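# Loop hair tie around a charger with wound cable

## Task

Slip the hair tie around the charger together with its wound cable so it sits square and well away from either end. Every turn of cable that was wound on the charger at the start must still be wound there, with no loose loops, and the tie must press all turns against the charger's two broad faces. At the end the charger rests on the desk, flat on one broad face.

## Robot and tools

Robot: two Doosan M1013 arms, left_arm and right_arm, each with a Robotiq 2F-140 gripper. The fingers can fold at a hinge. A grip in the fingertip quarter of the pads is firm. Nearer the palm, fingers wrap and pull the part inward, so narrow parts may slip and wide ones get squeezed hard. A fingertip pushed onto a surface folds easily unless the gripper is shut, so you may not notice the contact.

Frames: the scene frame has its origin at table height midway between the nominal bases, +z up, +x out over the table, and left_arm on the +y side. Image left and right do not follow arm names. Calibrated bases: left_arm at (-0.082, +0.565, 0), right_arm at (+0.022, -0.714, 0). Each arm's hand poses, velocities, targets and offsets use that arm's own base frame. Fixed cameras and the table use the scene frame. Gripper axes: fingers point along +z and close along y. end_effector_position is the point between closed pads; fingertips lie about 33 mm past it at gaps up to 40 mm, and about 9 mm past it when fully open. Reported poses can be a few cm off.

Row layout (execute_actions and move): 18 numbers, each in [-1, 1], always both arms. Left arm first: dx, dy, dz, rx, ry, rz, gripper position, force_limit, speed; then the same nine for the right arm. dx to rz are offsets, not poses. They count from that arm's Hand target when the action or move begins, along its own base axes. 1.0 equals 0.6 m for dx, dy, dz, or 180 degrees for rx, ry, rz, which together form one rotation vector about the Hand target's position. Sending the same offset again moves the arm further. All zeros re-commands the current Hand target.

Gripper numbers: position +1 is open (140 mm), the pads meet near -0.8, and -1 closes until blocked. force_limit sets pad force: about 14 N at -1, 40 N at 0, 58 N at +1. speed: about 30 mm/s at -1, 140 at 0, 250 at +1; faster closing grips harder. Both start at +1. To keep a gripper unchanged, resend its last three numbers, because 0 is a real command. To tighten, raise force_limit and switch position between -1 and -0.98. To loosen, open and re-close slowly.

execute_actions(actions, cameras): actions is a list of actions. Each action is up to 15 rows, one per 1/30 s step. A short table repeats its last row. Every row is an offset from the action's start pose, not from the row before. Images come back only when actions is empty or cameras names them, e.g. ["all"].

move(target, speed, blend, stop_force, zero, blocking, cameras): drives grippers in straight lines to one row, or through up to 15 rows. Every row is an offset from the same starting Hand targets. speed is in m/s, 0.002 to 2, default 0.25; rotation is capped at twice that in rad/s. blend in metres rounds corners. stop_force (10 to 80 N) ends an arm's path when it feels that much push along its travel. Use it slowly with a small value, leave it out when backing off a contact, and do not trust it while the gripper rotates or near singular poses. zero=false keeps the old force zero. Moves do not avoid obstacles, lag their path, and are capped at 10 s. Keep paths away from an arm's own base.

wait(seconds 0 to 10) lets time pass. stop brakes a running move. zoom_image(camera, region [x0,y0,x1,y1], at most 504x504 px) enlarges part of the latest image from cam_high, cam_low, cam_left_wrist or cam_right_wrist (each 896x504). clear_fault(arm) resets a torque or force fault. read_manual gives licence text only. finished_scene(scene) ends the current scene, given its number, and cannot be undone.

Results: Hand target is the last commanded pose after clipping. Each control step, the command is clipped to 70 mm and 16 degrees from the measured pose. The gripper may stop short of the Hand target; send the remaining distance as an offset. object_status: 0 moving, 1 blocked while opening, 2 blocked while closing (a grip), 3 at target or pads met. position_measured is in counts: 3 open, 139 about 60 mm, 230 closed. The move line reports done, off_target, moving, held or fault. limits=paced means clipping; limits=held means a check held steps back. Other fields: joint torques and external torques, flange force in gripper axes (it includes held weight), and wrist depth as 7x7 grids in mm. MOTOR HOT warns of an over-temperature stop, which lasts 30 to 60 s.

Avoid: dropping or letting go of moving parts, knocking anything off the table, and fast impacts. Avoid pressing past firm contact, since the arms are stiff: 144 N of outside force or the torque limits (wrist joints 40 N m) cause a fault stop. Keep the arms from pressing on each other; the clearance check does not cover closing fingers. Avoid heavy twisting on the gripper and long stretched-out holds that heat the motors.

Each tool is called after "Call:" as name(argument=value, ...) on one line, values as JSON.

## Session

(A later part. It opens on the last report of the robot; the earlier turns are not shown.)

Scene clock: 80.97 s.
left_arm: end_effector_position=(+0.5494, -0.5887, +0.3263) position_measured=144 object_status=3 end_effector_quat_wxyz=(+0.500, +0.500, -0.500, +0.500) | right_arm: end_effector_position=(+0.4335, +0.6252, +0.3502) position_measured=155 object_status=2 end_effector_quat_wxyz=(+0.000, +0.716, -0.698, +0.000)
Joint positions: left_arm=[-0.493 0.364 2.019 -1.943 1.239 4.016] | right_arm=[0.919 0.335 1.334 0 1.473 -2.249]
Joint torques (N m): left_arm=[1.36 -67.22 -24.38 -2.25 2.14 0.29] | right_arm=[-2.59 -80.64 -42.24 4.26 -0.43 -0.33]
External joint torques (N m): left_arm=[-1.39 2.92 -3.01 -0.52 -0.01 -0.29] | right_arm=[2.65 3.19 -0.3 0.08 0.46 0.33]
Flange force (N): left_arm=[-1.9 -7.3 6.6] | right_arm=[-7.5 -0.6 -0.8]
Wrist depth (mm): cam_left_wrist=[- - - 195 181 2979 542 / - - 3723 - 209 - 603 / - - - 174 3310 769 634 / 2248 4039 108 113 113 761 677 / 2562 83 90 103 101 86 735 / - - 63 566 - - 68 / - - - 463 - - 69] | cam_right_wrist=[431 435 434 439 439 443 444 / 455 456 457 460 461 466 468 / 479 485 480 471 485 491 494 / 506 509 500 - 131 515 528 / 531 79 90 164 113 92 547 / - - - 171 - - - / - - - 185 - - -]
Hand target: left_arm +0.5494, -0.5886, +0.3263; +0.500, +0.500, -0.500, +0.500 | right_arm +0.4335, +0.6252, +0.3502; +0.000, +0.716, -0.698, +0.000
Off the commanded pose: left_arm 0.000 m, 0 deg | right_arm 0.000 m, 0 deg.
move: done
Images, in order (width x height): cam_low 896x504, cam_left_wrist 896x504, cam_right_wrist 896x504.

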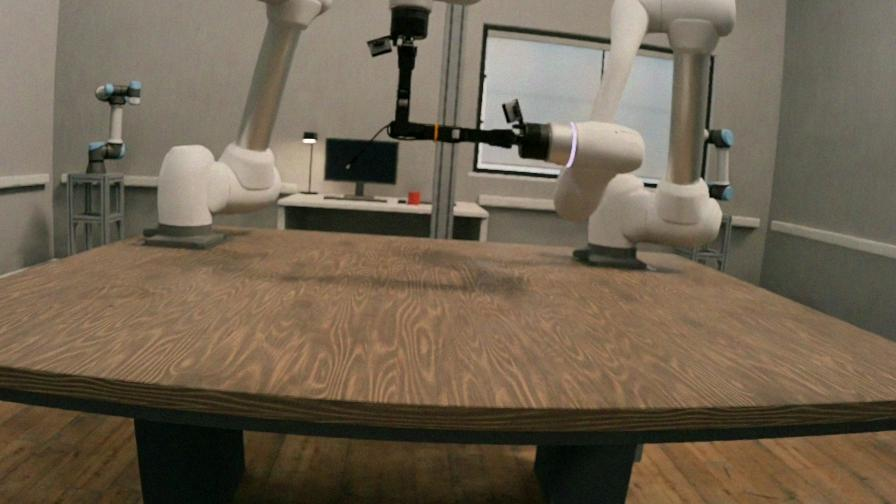

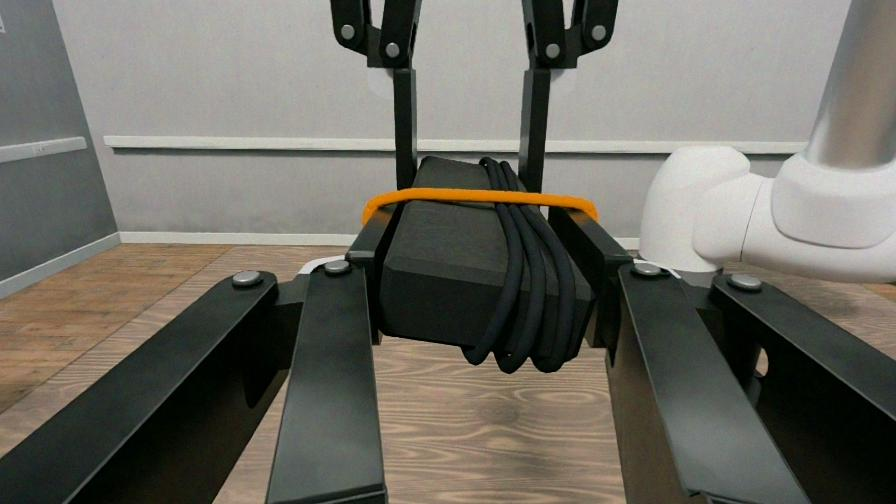

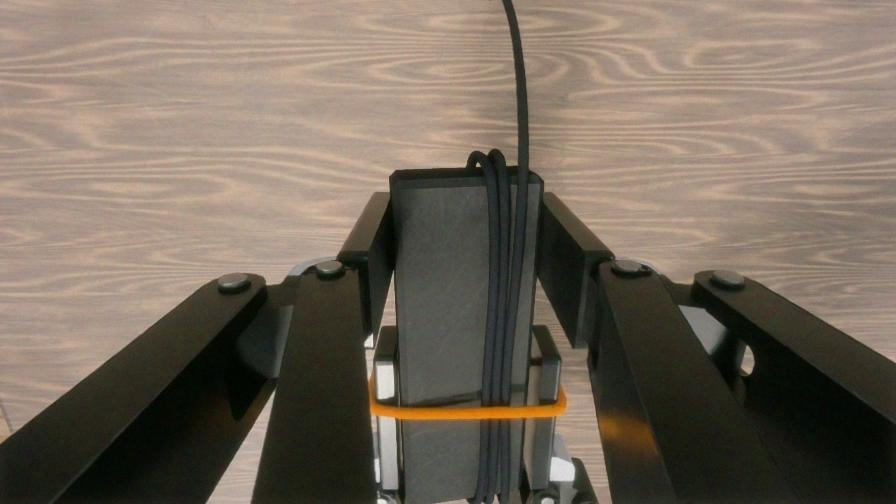

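Call:
move(target=[[0,-0.012,0.009,0.125,0,0,-0.05,1,-1,0,0,0,0,0,0,-1,0.3,-1],[0,-0.033,0.019,0.25,0,0,-0.05,1,-1,0,0,0,0,0,0,-1,0.3,-1]], speed=0.05, cameras=["cam_left_wrist","cam_low","cam_right_wrist"])

Call:
zoom_image(camera="cam_low", region=[380, 80, 520, 180])

Scene clock: 91.50 s.
left_arm: end_effector_position=(+0.5494, -0.6084, +0.3377) position_measured=136 object_status=3 end_effector_quat_wxyz=(+0.271, +0.654, -0.653, +0.271) | right_arm: end_effector_position=(+0.4335, +0.6252, +0.3502) position_measured=155 object_status=2 end_effector_quat_wxyz=(+0.000, +0.716, -0.698, +0.000)
Joint positions: left_arm=[-0.649 0.22 1.687 -0.82 0.88 2.919] | right_arm=[0.919 0.335 1.334 0 1.473 -2.249]
Joint torques (N m): left_arm=[-0.28 -68.08 -38.49 0.92 -0.02 0.2] | right_arm=[-1.86 -77.72 -40.76 4.53 -0.77 -0.33]
External joint torques (N m): left_arm=[0.23 5.43 -1.45 0.37 -0.43 -0.2] | right_arm=[1.94 0.62 -1.7 -0.18 0.8 0.33]
Flange force (N): left_arm=[4.1 -9.0 5.4] | right_arm=[-6.2 -0.8 -4.0]
Wrist depth (mm): cam_left_wrist=[1778 664 128 667 122 656 658 / 611 611 599 160 583 606 597 / 563 566 555 150 548 557 558 / 519 516 123 141 141 517 510 / 486 83 88 128 126 84 89 / - - - 121 123 - 68 / - - - 410 116 - 68] | cam_right_wrist=[431 436 435 437 439 441 445 / 455 457 458 464 461 466 469 / 478 482 480 - 480 492 494 / 508 509 500 - 131 514 523 / 530 79 73 - 131 91 549 / - - - 173 - - - / - - - - - - -]
Hand target: left_arm +0.5494, -0.6084, +0.3377; +0.271, +0.654, -0.653, +0.271 | right_arm +0.4335, +0.6252, +0.3502; +0.000, +0.716, -0.698, +0.000
Off the commanded pose: left_arm 0.000 m, 0 deg | right_arm 0.000 m, 0 deg.
move: done
Images, in order (width x height): cam_low 896x504, cam_left_wrist 896x504, cam_right_wrist 896x504.

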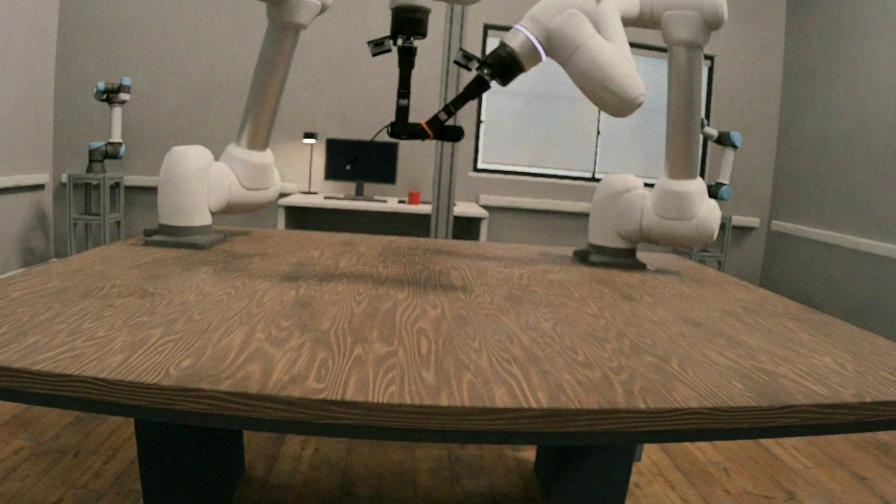

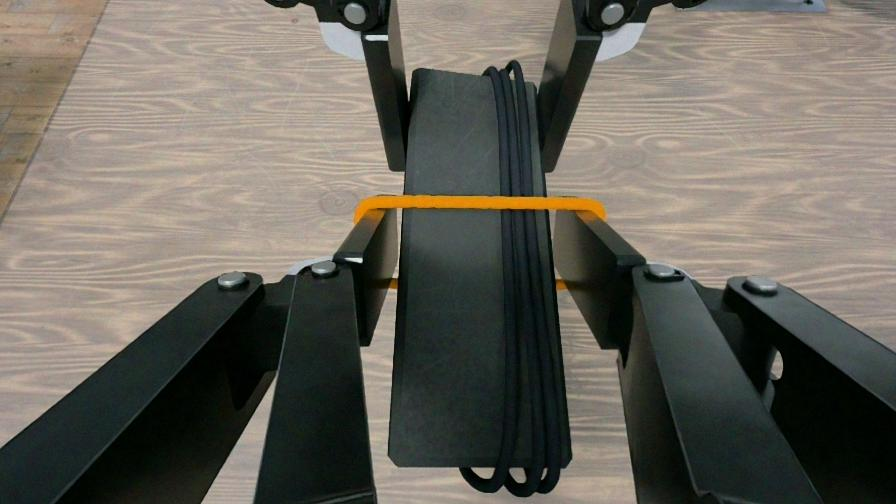

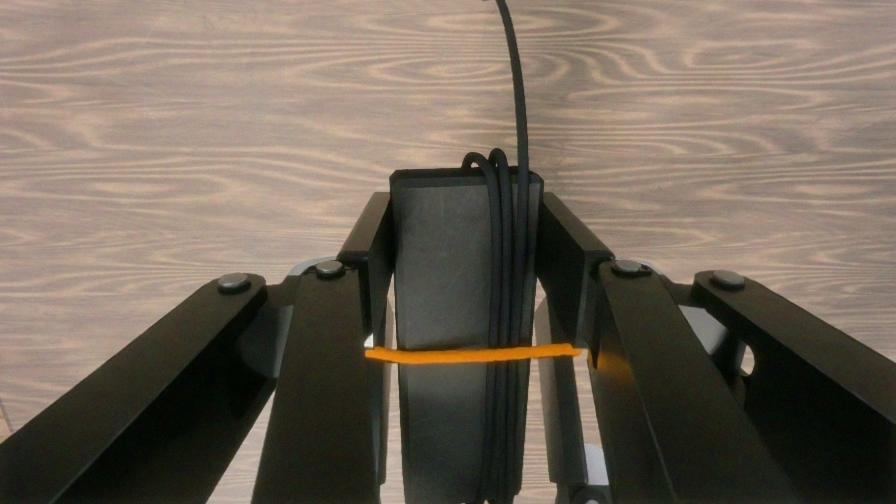

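Scaled by 3.600 from the camera's 896x504 image, which has a finer 1280x720 frame.

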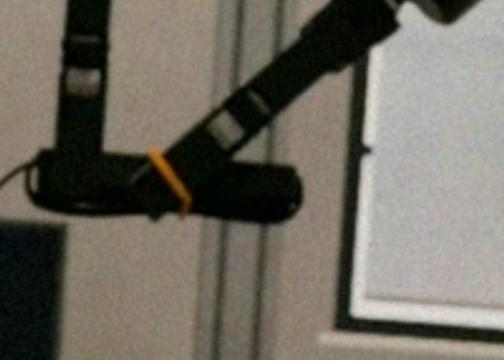

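Call:
move(target=[0,0.022,0.032,0,0,0,-0.08,1,-1,0,0,0,0,0,0,-1,0.3,-1], speed=0.05, cameras=["cam_left_wrist","cam_low","cam_right_wrist"])

Call:
zoom_image(camera="cam_low", region=[380, 80, 520, 180])

Scene clock: 92.47 s.
left_arm: end_effector_position=(+0.5494, -0.5952, +0.3570) position_measured=139 object_status=3 end_effector_quat_wxyz=(+0.271, +0.654, -0.653, +0.271) | right_arm: end_effector_position=(+0.4335, +0.6252, +0.3502) position_measured=155 object_status=2 end_effector_quat_wxyz=(+0.000, +0.716, -0.698, +0.000)
Joint positions: left_arm=[-0.633 0.199 1.677 -0.805 0.912 2.903] | right_arm=[0.919 0.335 1.334 0 1.473 -2.249]
Joint torques (N m): left_arm=[0.55 -64.36 -37.65 1.52 -0.2 0.34] | right_arm=[-2.02 -79.39 -41.5 4.59 -0.38 -0.42]
External joint torques (N m): left_arm=[-0.64 3.39 -2.81 -0.2 -0.28 -0.34] | right_arm=[1.95 1.88 -1.17 -0.23 0.41 0.42]
Flange force (N): left_arm=[6.4 -7.9 3.7] | right_arm=[-6.8 -1.1 -2.3]
Wrist depth (mm): cam_left_wrist=[1833 687 135 687 143 683 675 / 1678 639 632 189 614 632 619 / 593 578 583 173 573 577 577 / 535 544 117 161 157 532 533 / 508 85 92 150 146 83 89 / - - - 144 141 - 70 / - - - 434 - - 70] | cam_right_wrist=[434 433 434 437 438 442 445 / 453 457 460 460 464 465 467 / 480 483 480 153 485 493 494 / 510 510 503 - 131 518 530 / 534 78 90 160 113 92 551 / - - - 173 - - - / - - - - - - -]
Hand target: left_arm +0.5494, -0.5952, +0.3569; +0.271, +0.654, -0.653, +0.271 | right_arm +0.4335, +0.6252, +0.3502; +0.000, +0.716, -0.698, +0.000
Off the commanded pose: left_arm 0.000 m, 0 deg | right_arm 0.000 m, 0 deg.
move: done
Images, in order (width x height): cam_low 896x504, cam_left_wrist 896x504, cam_right_wrist 896x504.

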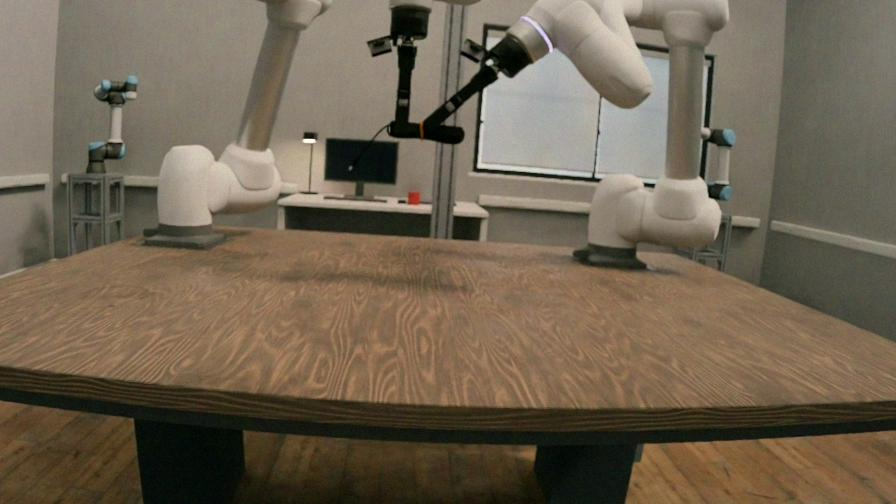

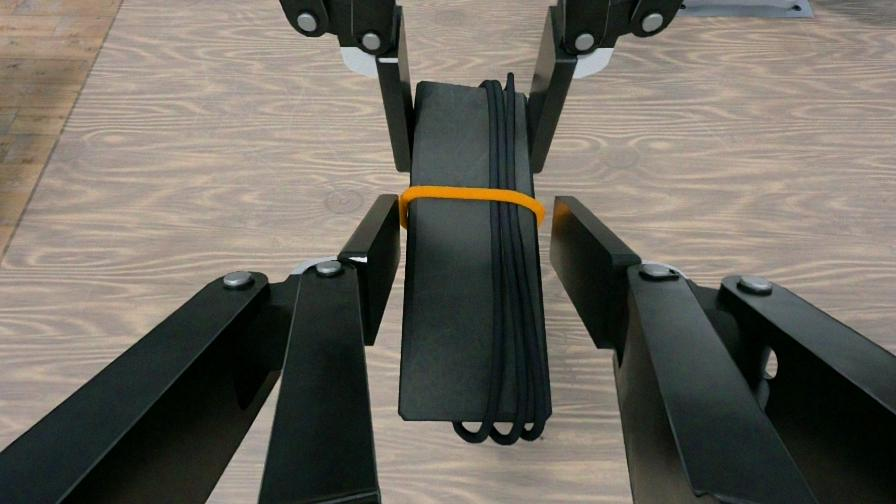

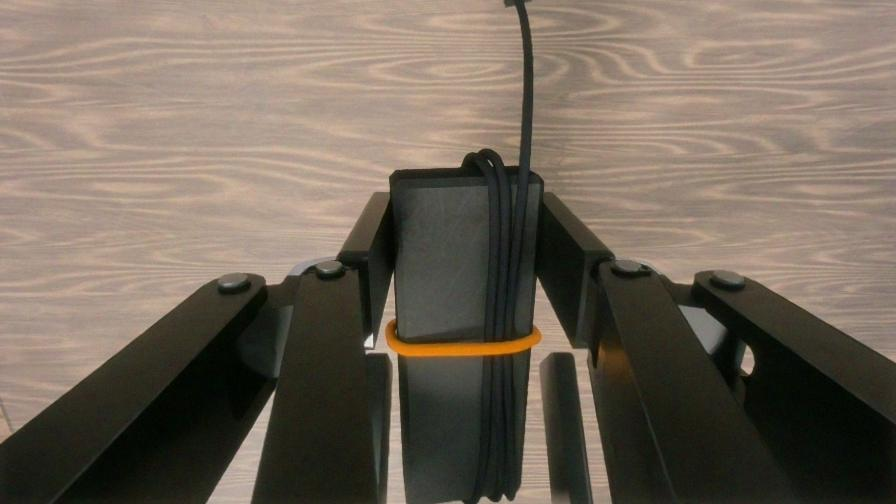

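Scaled by 3.600 from the camera's 896x504 image, which has a finer 1280x720 frame.

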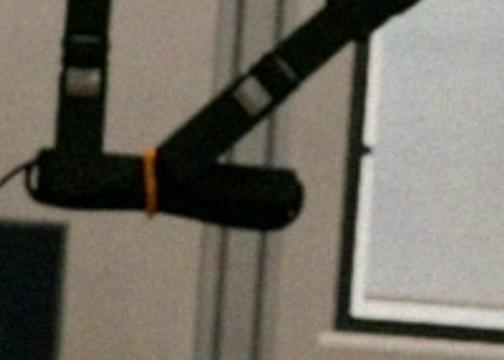

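Call:
move(target=[[0,0.06,0.07,0,0,0,-0.08,1,-1,0,0,0,0,0,0,-1,0.3,-1],[0,0.4,0.3,0,0,0,-0.08,1,-1,0,0,0,0,0,0,-1,0.3,-1]], blend=[0.02,0], speed=[0.08,0.3])

Call:
move(target=[0,0,0,0,0,0,-0.08,1,-1,0,0,-0.48,0,0,0,-1,0.3,-1], speed=0.2)

Call:
move(target=[0,0,0,0,0,0,-0.08,1,-1,0,0,-0.045,0,0,0,-1,0.3,-1], speed=0.02, stop_force=10, cameras=["cam_right_wrist","cam_low"])

Call:
zoom_image(camera="cam_low", region=[360, 220, 500, 320])

Scene clock: 94.77 s.
left_arm: end_effector_position=(+0.5494, -0.3553, +0.5369) position_measured=139 object_status=3 end_effector_quat_wxyz=(+0.271, +0.654, -0.653, +0.271) | right_arm: end_effector_position=(+0.4335, +0.6252, +0.3502) position_measured=155 object_status=2 end_effector_quat_wxyz=(+0.000, +0.716, -0.698, +0.000)
Joint positions: left_arm=[-0.277 0.003 1.568 -0.766 1.375 2.943] | right_arm=[0.919 0.335 1.334 0 1.473 -2.249]
Joint torques (N m): left_arm=[2 -45.73 -39.9 1.52 -0.1 0.28] | right_arm=[-2.47 -79.4 -41.42 4.65 -0.44 -0.42]
External joint torques (N m): left_arm=[-1.87 2.57 -2.79 -0.32 -0.3 -0.28] | right_arm=[2.48 2.31 -0.99 -0.33 0.48 0.42]
Flange force (N): left_arm=[7.5 -7.4 0.6] | right_arm=[-7.5 -0.8 -2.0]
Wrist depth (mm): cam_left_wrist=[2090 2109 949 924 957 942 953 / 1862 892 863 903 866 866 870 / 1765 794 800 781 794 789 792 / 1678 740 117 735 137 742 731 / 1568 85 92 687 666 83 89 / - - 66 642 641 - 70 / - - - 603 - - 70] | cam_right_wrist=[432 437 437 435 438 442 443 / 455 458 461 460 464 468 465 / 481 481 482 469 482 492 494 / 509 512 497 - 131 515 522 / 534 79 73 161 - 92 550 / - - - 168 - - - / - - - - - - -]
Hand target: left_arm +0.5494, -0.3552, +0.5369; +0.271, +0.654, -0.653, +0.271 | right_arm +0.4335, +0.6252, +0.3502; +0.000, +0.716, -0.698, +0.000
Off the commanded pose: left_arm 0.000 m, 0 deg | right_arm 0.000 m, 0 deg.
move: done

Scene clock: 96.53 s.
left_arm: end_effector_position=(+0.5494, -0.3552, +0.5369) position_measured=139 object_status=3 end_effector_quat_wxyz=(+0.271, +0.654, -0.653, +0.271) | right_arm: end_effector_position=(+0.4335, +0.6252, +0.0622) position_measured=155 object_status=2 end_effector_quat_wxyz=(+0.000, +0.716, -0.698, +0.000)
Joint positions: left_arm=[-0.277 0.003 1.568 -0.766 1.375 2.943] | right_arm=[0.919 0.49 1.658 0 0.995 -2.249]
Joint torques (N m): left_arm=[0.75 -45.59 -39.79 1.43 -0.14 0.21] | right_arm=[-1.72 -87.38 -34.93 3.94 -0.42 -0.39]
External joint torques (N m): left_arm=[-0.68 2.66 -2.9 -0.22 -0.26 -0.21] | right_arm=[1.7 1.91 -0.84 -0.28 0.46 0.39]
Flange force (N): left_arm=[6.1 -8.3 -1.0] | right_arm=[-5.6 -0.7 0.4]
Wrist depth (mm): cam_left_wrist=[2147 2054 961 359 316 305 938 / 1969 876 873 515 332 308 860 / 1765 802 802 781 789 789 802 / 1690 733 117 729 137 735 733 / 1568 85 92 685 666 83 89 / - - 66 644 644 - 70 / - - - 603 - - 70] | cam_right_wrist=[173 174 174 175 176 177 178 / 182 183 184 184 185 187 187 / 192 192 194 192 194 197 198 / 203 204 201 - 131 206 210 / 213 79 90 159 113 91 221 / - - - 171 - - - / - - - 186 - - -]
Hand target: left_arm +0.5494, -0.3552, +0.5369; +0.271, +0.654, -0.653, +0.271 | right_arm +0.4335, +0.6252, +0.0622; +0.000, +0.716, -0.698, +0.000
Off the commanded pose: left_arm 0.000 m, 0 deg | right_arm 0.000 m, 0 deg.
move: done

Scene clock: 98.33 s.
left_arm: end_effector_position=(+0.5494, -0.3552, +0.5369) position_measured=139 object_status=3 end_effector_quat_wxyz=(+0.271, +0.654, -0.653, +0.271) | right_arm: end_effector_position=(+0.4335, +0.6252, +0.0378) position_measured=155 object_status=2 end_effector_quat_wxyz=(+0.000, +0.716, -0.698, +0.000)
Joint positions: left_arm=[-0.277 0.003 1.568 -0.766 1.375 2.943] | right_arm=[0.919 0.512 1.674 0 0.956 -2.249]
Joint torques (N m): left_arm=[1.11 -46.28 -40.14 1.44 -0.12 0.26] | right_arm=[-1.31 -75.48 -28.4 3.9 -1.61 -0.35]
External joint torques (N m): left_arm=[-1.16 2.99 -2.63 -0.26 -0.27 -0.26] | right_arm=[1.27 -11.15 -6.49 -0.34 1.64 0.35]
Flange force (N): left_arm=[6.5 -8.1 -0.1] | right_arm=[-2.1 1.1 -17.1]
Wrist depth (mm): cam_left_wrist=[2128 2072 942 369 338 913 965 / 1876 873 860 480 341 328 854 / 1819 794 797 781 769 786 794 / 1655 738 117 718 137 742 731 / 1568 85 92 685 667 84 89 / - - 66 641 644 - 70 / - - - 603 - - 70] | cam_right_wrist=[152 152 152 153 154 155 156 / 159 160 160 161 162 163 164 / 168 169 169 148 169 172 173 / 179 178 175 - 150 180 183 / 187 82 73 - 113 91 193 / - - - - - - - / - - - - - - -]
Hand target: left_arm +0.5494, -0.3552, +0.5369; +0.271, +0.654, -0.653, +0.271 | right_arm +0.4335, +0.6252, +0.0379; +0.000, +0.716, -0.698, +0.000 (not the last commanded pose)
Off the commanded pose: left_arm 0.000 m, 0 deg | right_arm 0.003 m, 0 deg.
move: contact (right_arm)
Images, in order (width x height): cam_low 896x504, cam_right_wrist 896x504.

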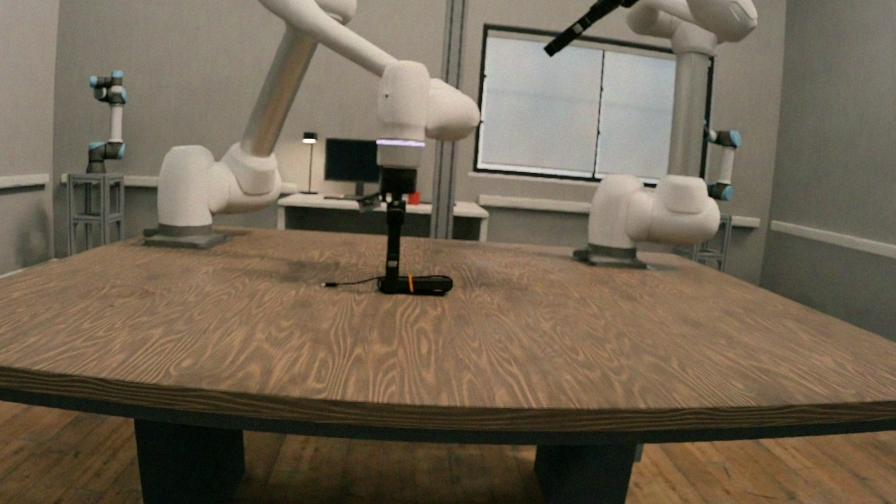

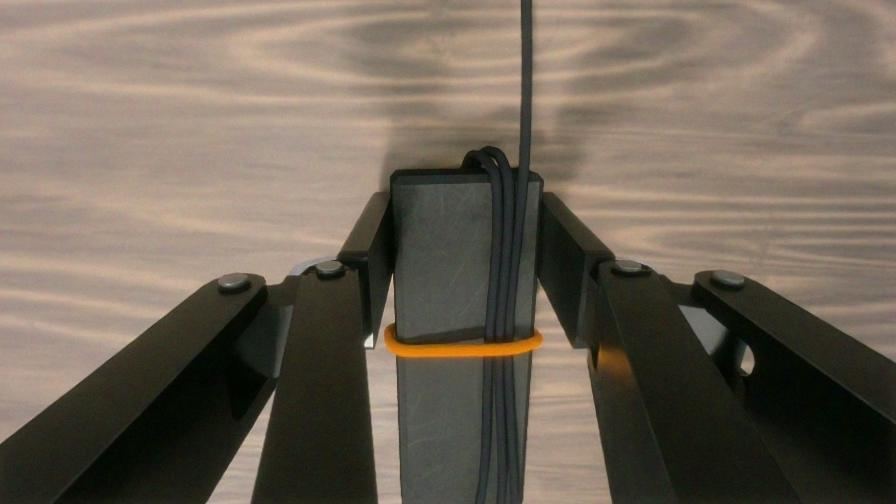

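Scaled by 3.600 from the camera's 896x504 image, which has a finer 1280x720 frame.

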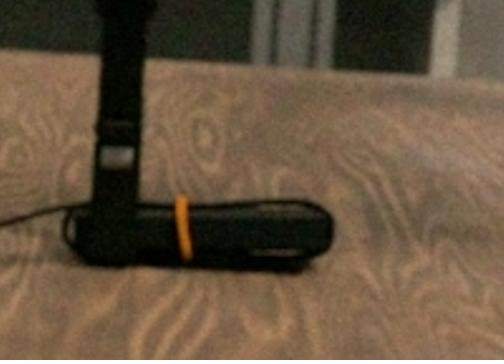

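Call:
move(target=[[0,0,0,0,0,0,-0.08,1,-1,0,0,0,0,0,0,0.1,0.3,-1],[0,0,0,0,0,0,-0.08,1,-1,0,0,0.35,0,0,0,0.1,0.3,-1]], speed=0.1, cameras=["cam_right_wrist","cam_low"])

Call:
zoom_image(camera="cam_low", region=[360, 220, 500, 320])

Call:
zoom_image(camera="cam_right_wrist", region=[320, 50, 570, 300])

Scene clock: 102.10 s.
left_arm: end_effector_position=(+0.5494, -0.3552, +0.5369) position_measured=139 object_status=3 end_effector_quat_wxyz=(+0.271, +0.654, -0.653, +0.271) | right_arm: end_effector_position=(+0.4335, +0.6252, +0.2479) position_measured=117 object_status=3 end_effector_quat_wxyz=(+0.000, +0.716, -0.698, +0.000)
Joint positions: left_arm=[-0.277 0.003 1.568 -0.766 1.375 2.943] | right_arm=[0.919 0.366 1.478 0 1.298 -2.249]
Joint torques (N m): left_arm=[1.06 -45.84 -39.9 1.42 -0.12 0.27] | right_arm=[-1.72 -79.43 -38.77 4.37 -0.34 -0.39]
External joint torques (N m): left_arm=[-1.08 2.58 -2.89 -0.22 -0.27 -0.28] | right_arm=[1.75 0.49 -2.39 -0.17 0.37 0.39]
Flange force (N): left_arm=[6.7 -8.0 -0.5] | right_arm=[-6.8 -1.5 -3.4]
Wrist depth (mm): cam_left_wrist=[2090 1969 946 419 949 965 938 / 2054 886 873 839 857 870 870 / 1765 792 786 786 781 792 792 / 1643 742 117 726 137 738 726 / 1537 85 92 685 671 83 89 / - - 66 644 630 - 70 / - - - 605 - - 70] | cam_right_wrist=[341 341 344 343 345 347 350 / 357 360 361 360 364 367 368 / 380 378 377 389 382 387 390 / 401 397 127 410 152 405 412 / - - 426 434 428 - 87 / - - 461 459 460 - 74 / - - 493 498 498 - -]
Hand target: left_arm +0.5494, -0.3552, +0.5369; +0.271, +0.654, -0.653, +0.271 | right_arm +0.4335, +0.6252, +0.2479; +0.000, +0.716, -0.698, +0.000
Off the commanded pose: left_arm 0.000 m, 0 deg | right_arm 0.000 m, 0 deg.
move: done
Images, in order (width x height): cam_low 896x504, cam_right_wrist 896x504.

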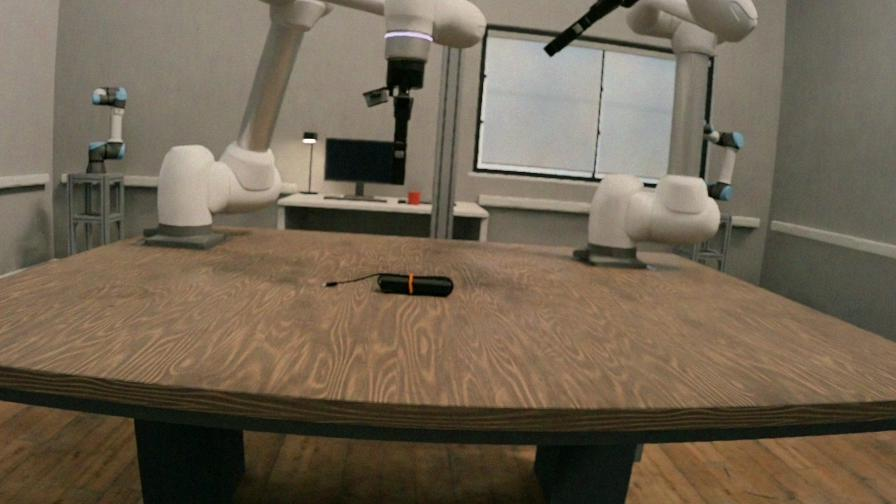

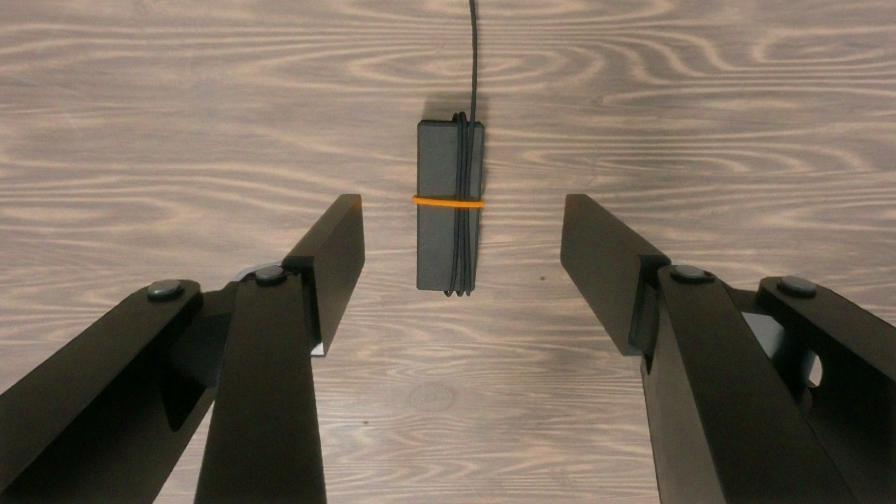

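Scaled by 3.600 from the camera's 896x504 image, which has a finer 1280x720 frame.

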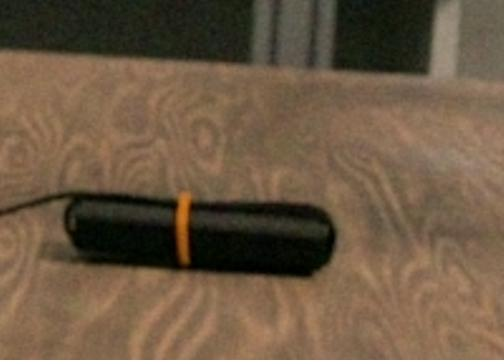

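Scaled by 2.016 from the camera's 896x504 image, which has a finer 1280x720 frame.

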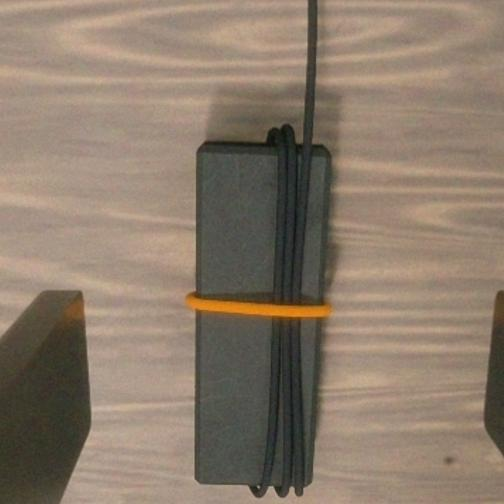

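Great.

Call:
finished_scene(scene=1)

The scene is finished: the task was done.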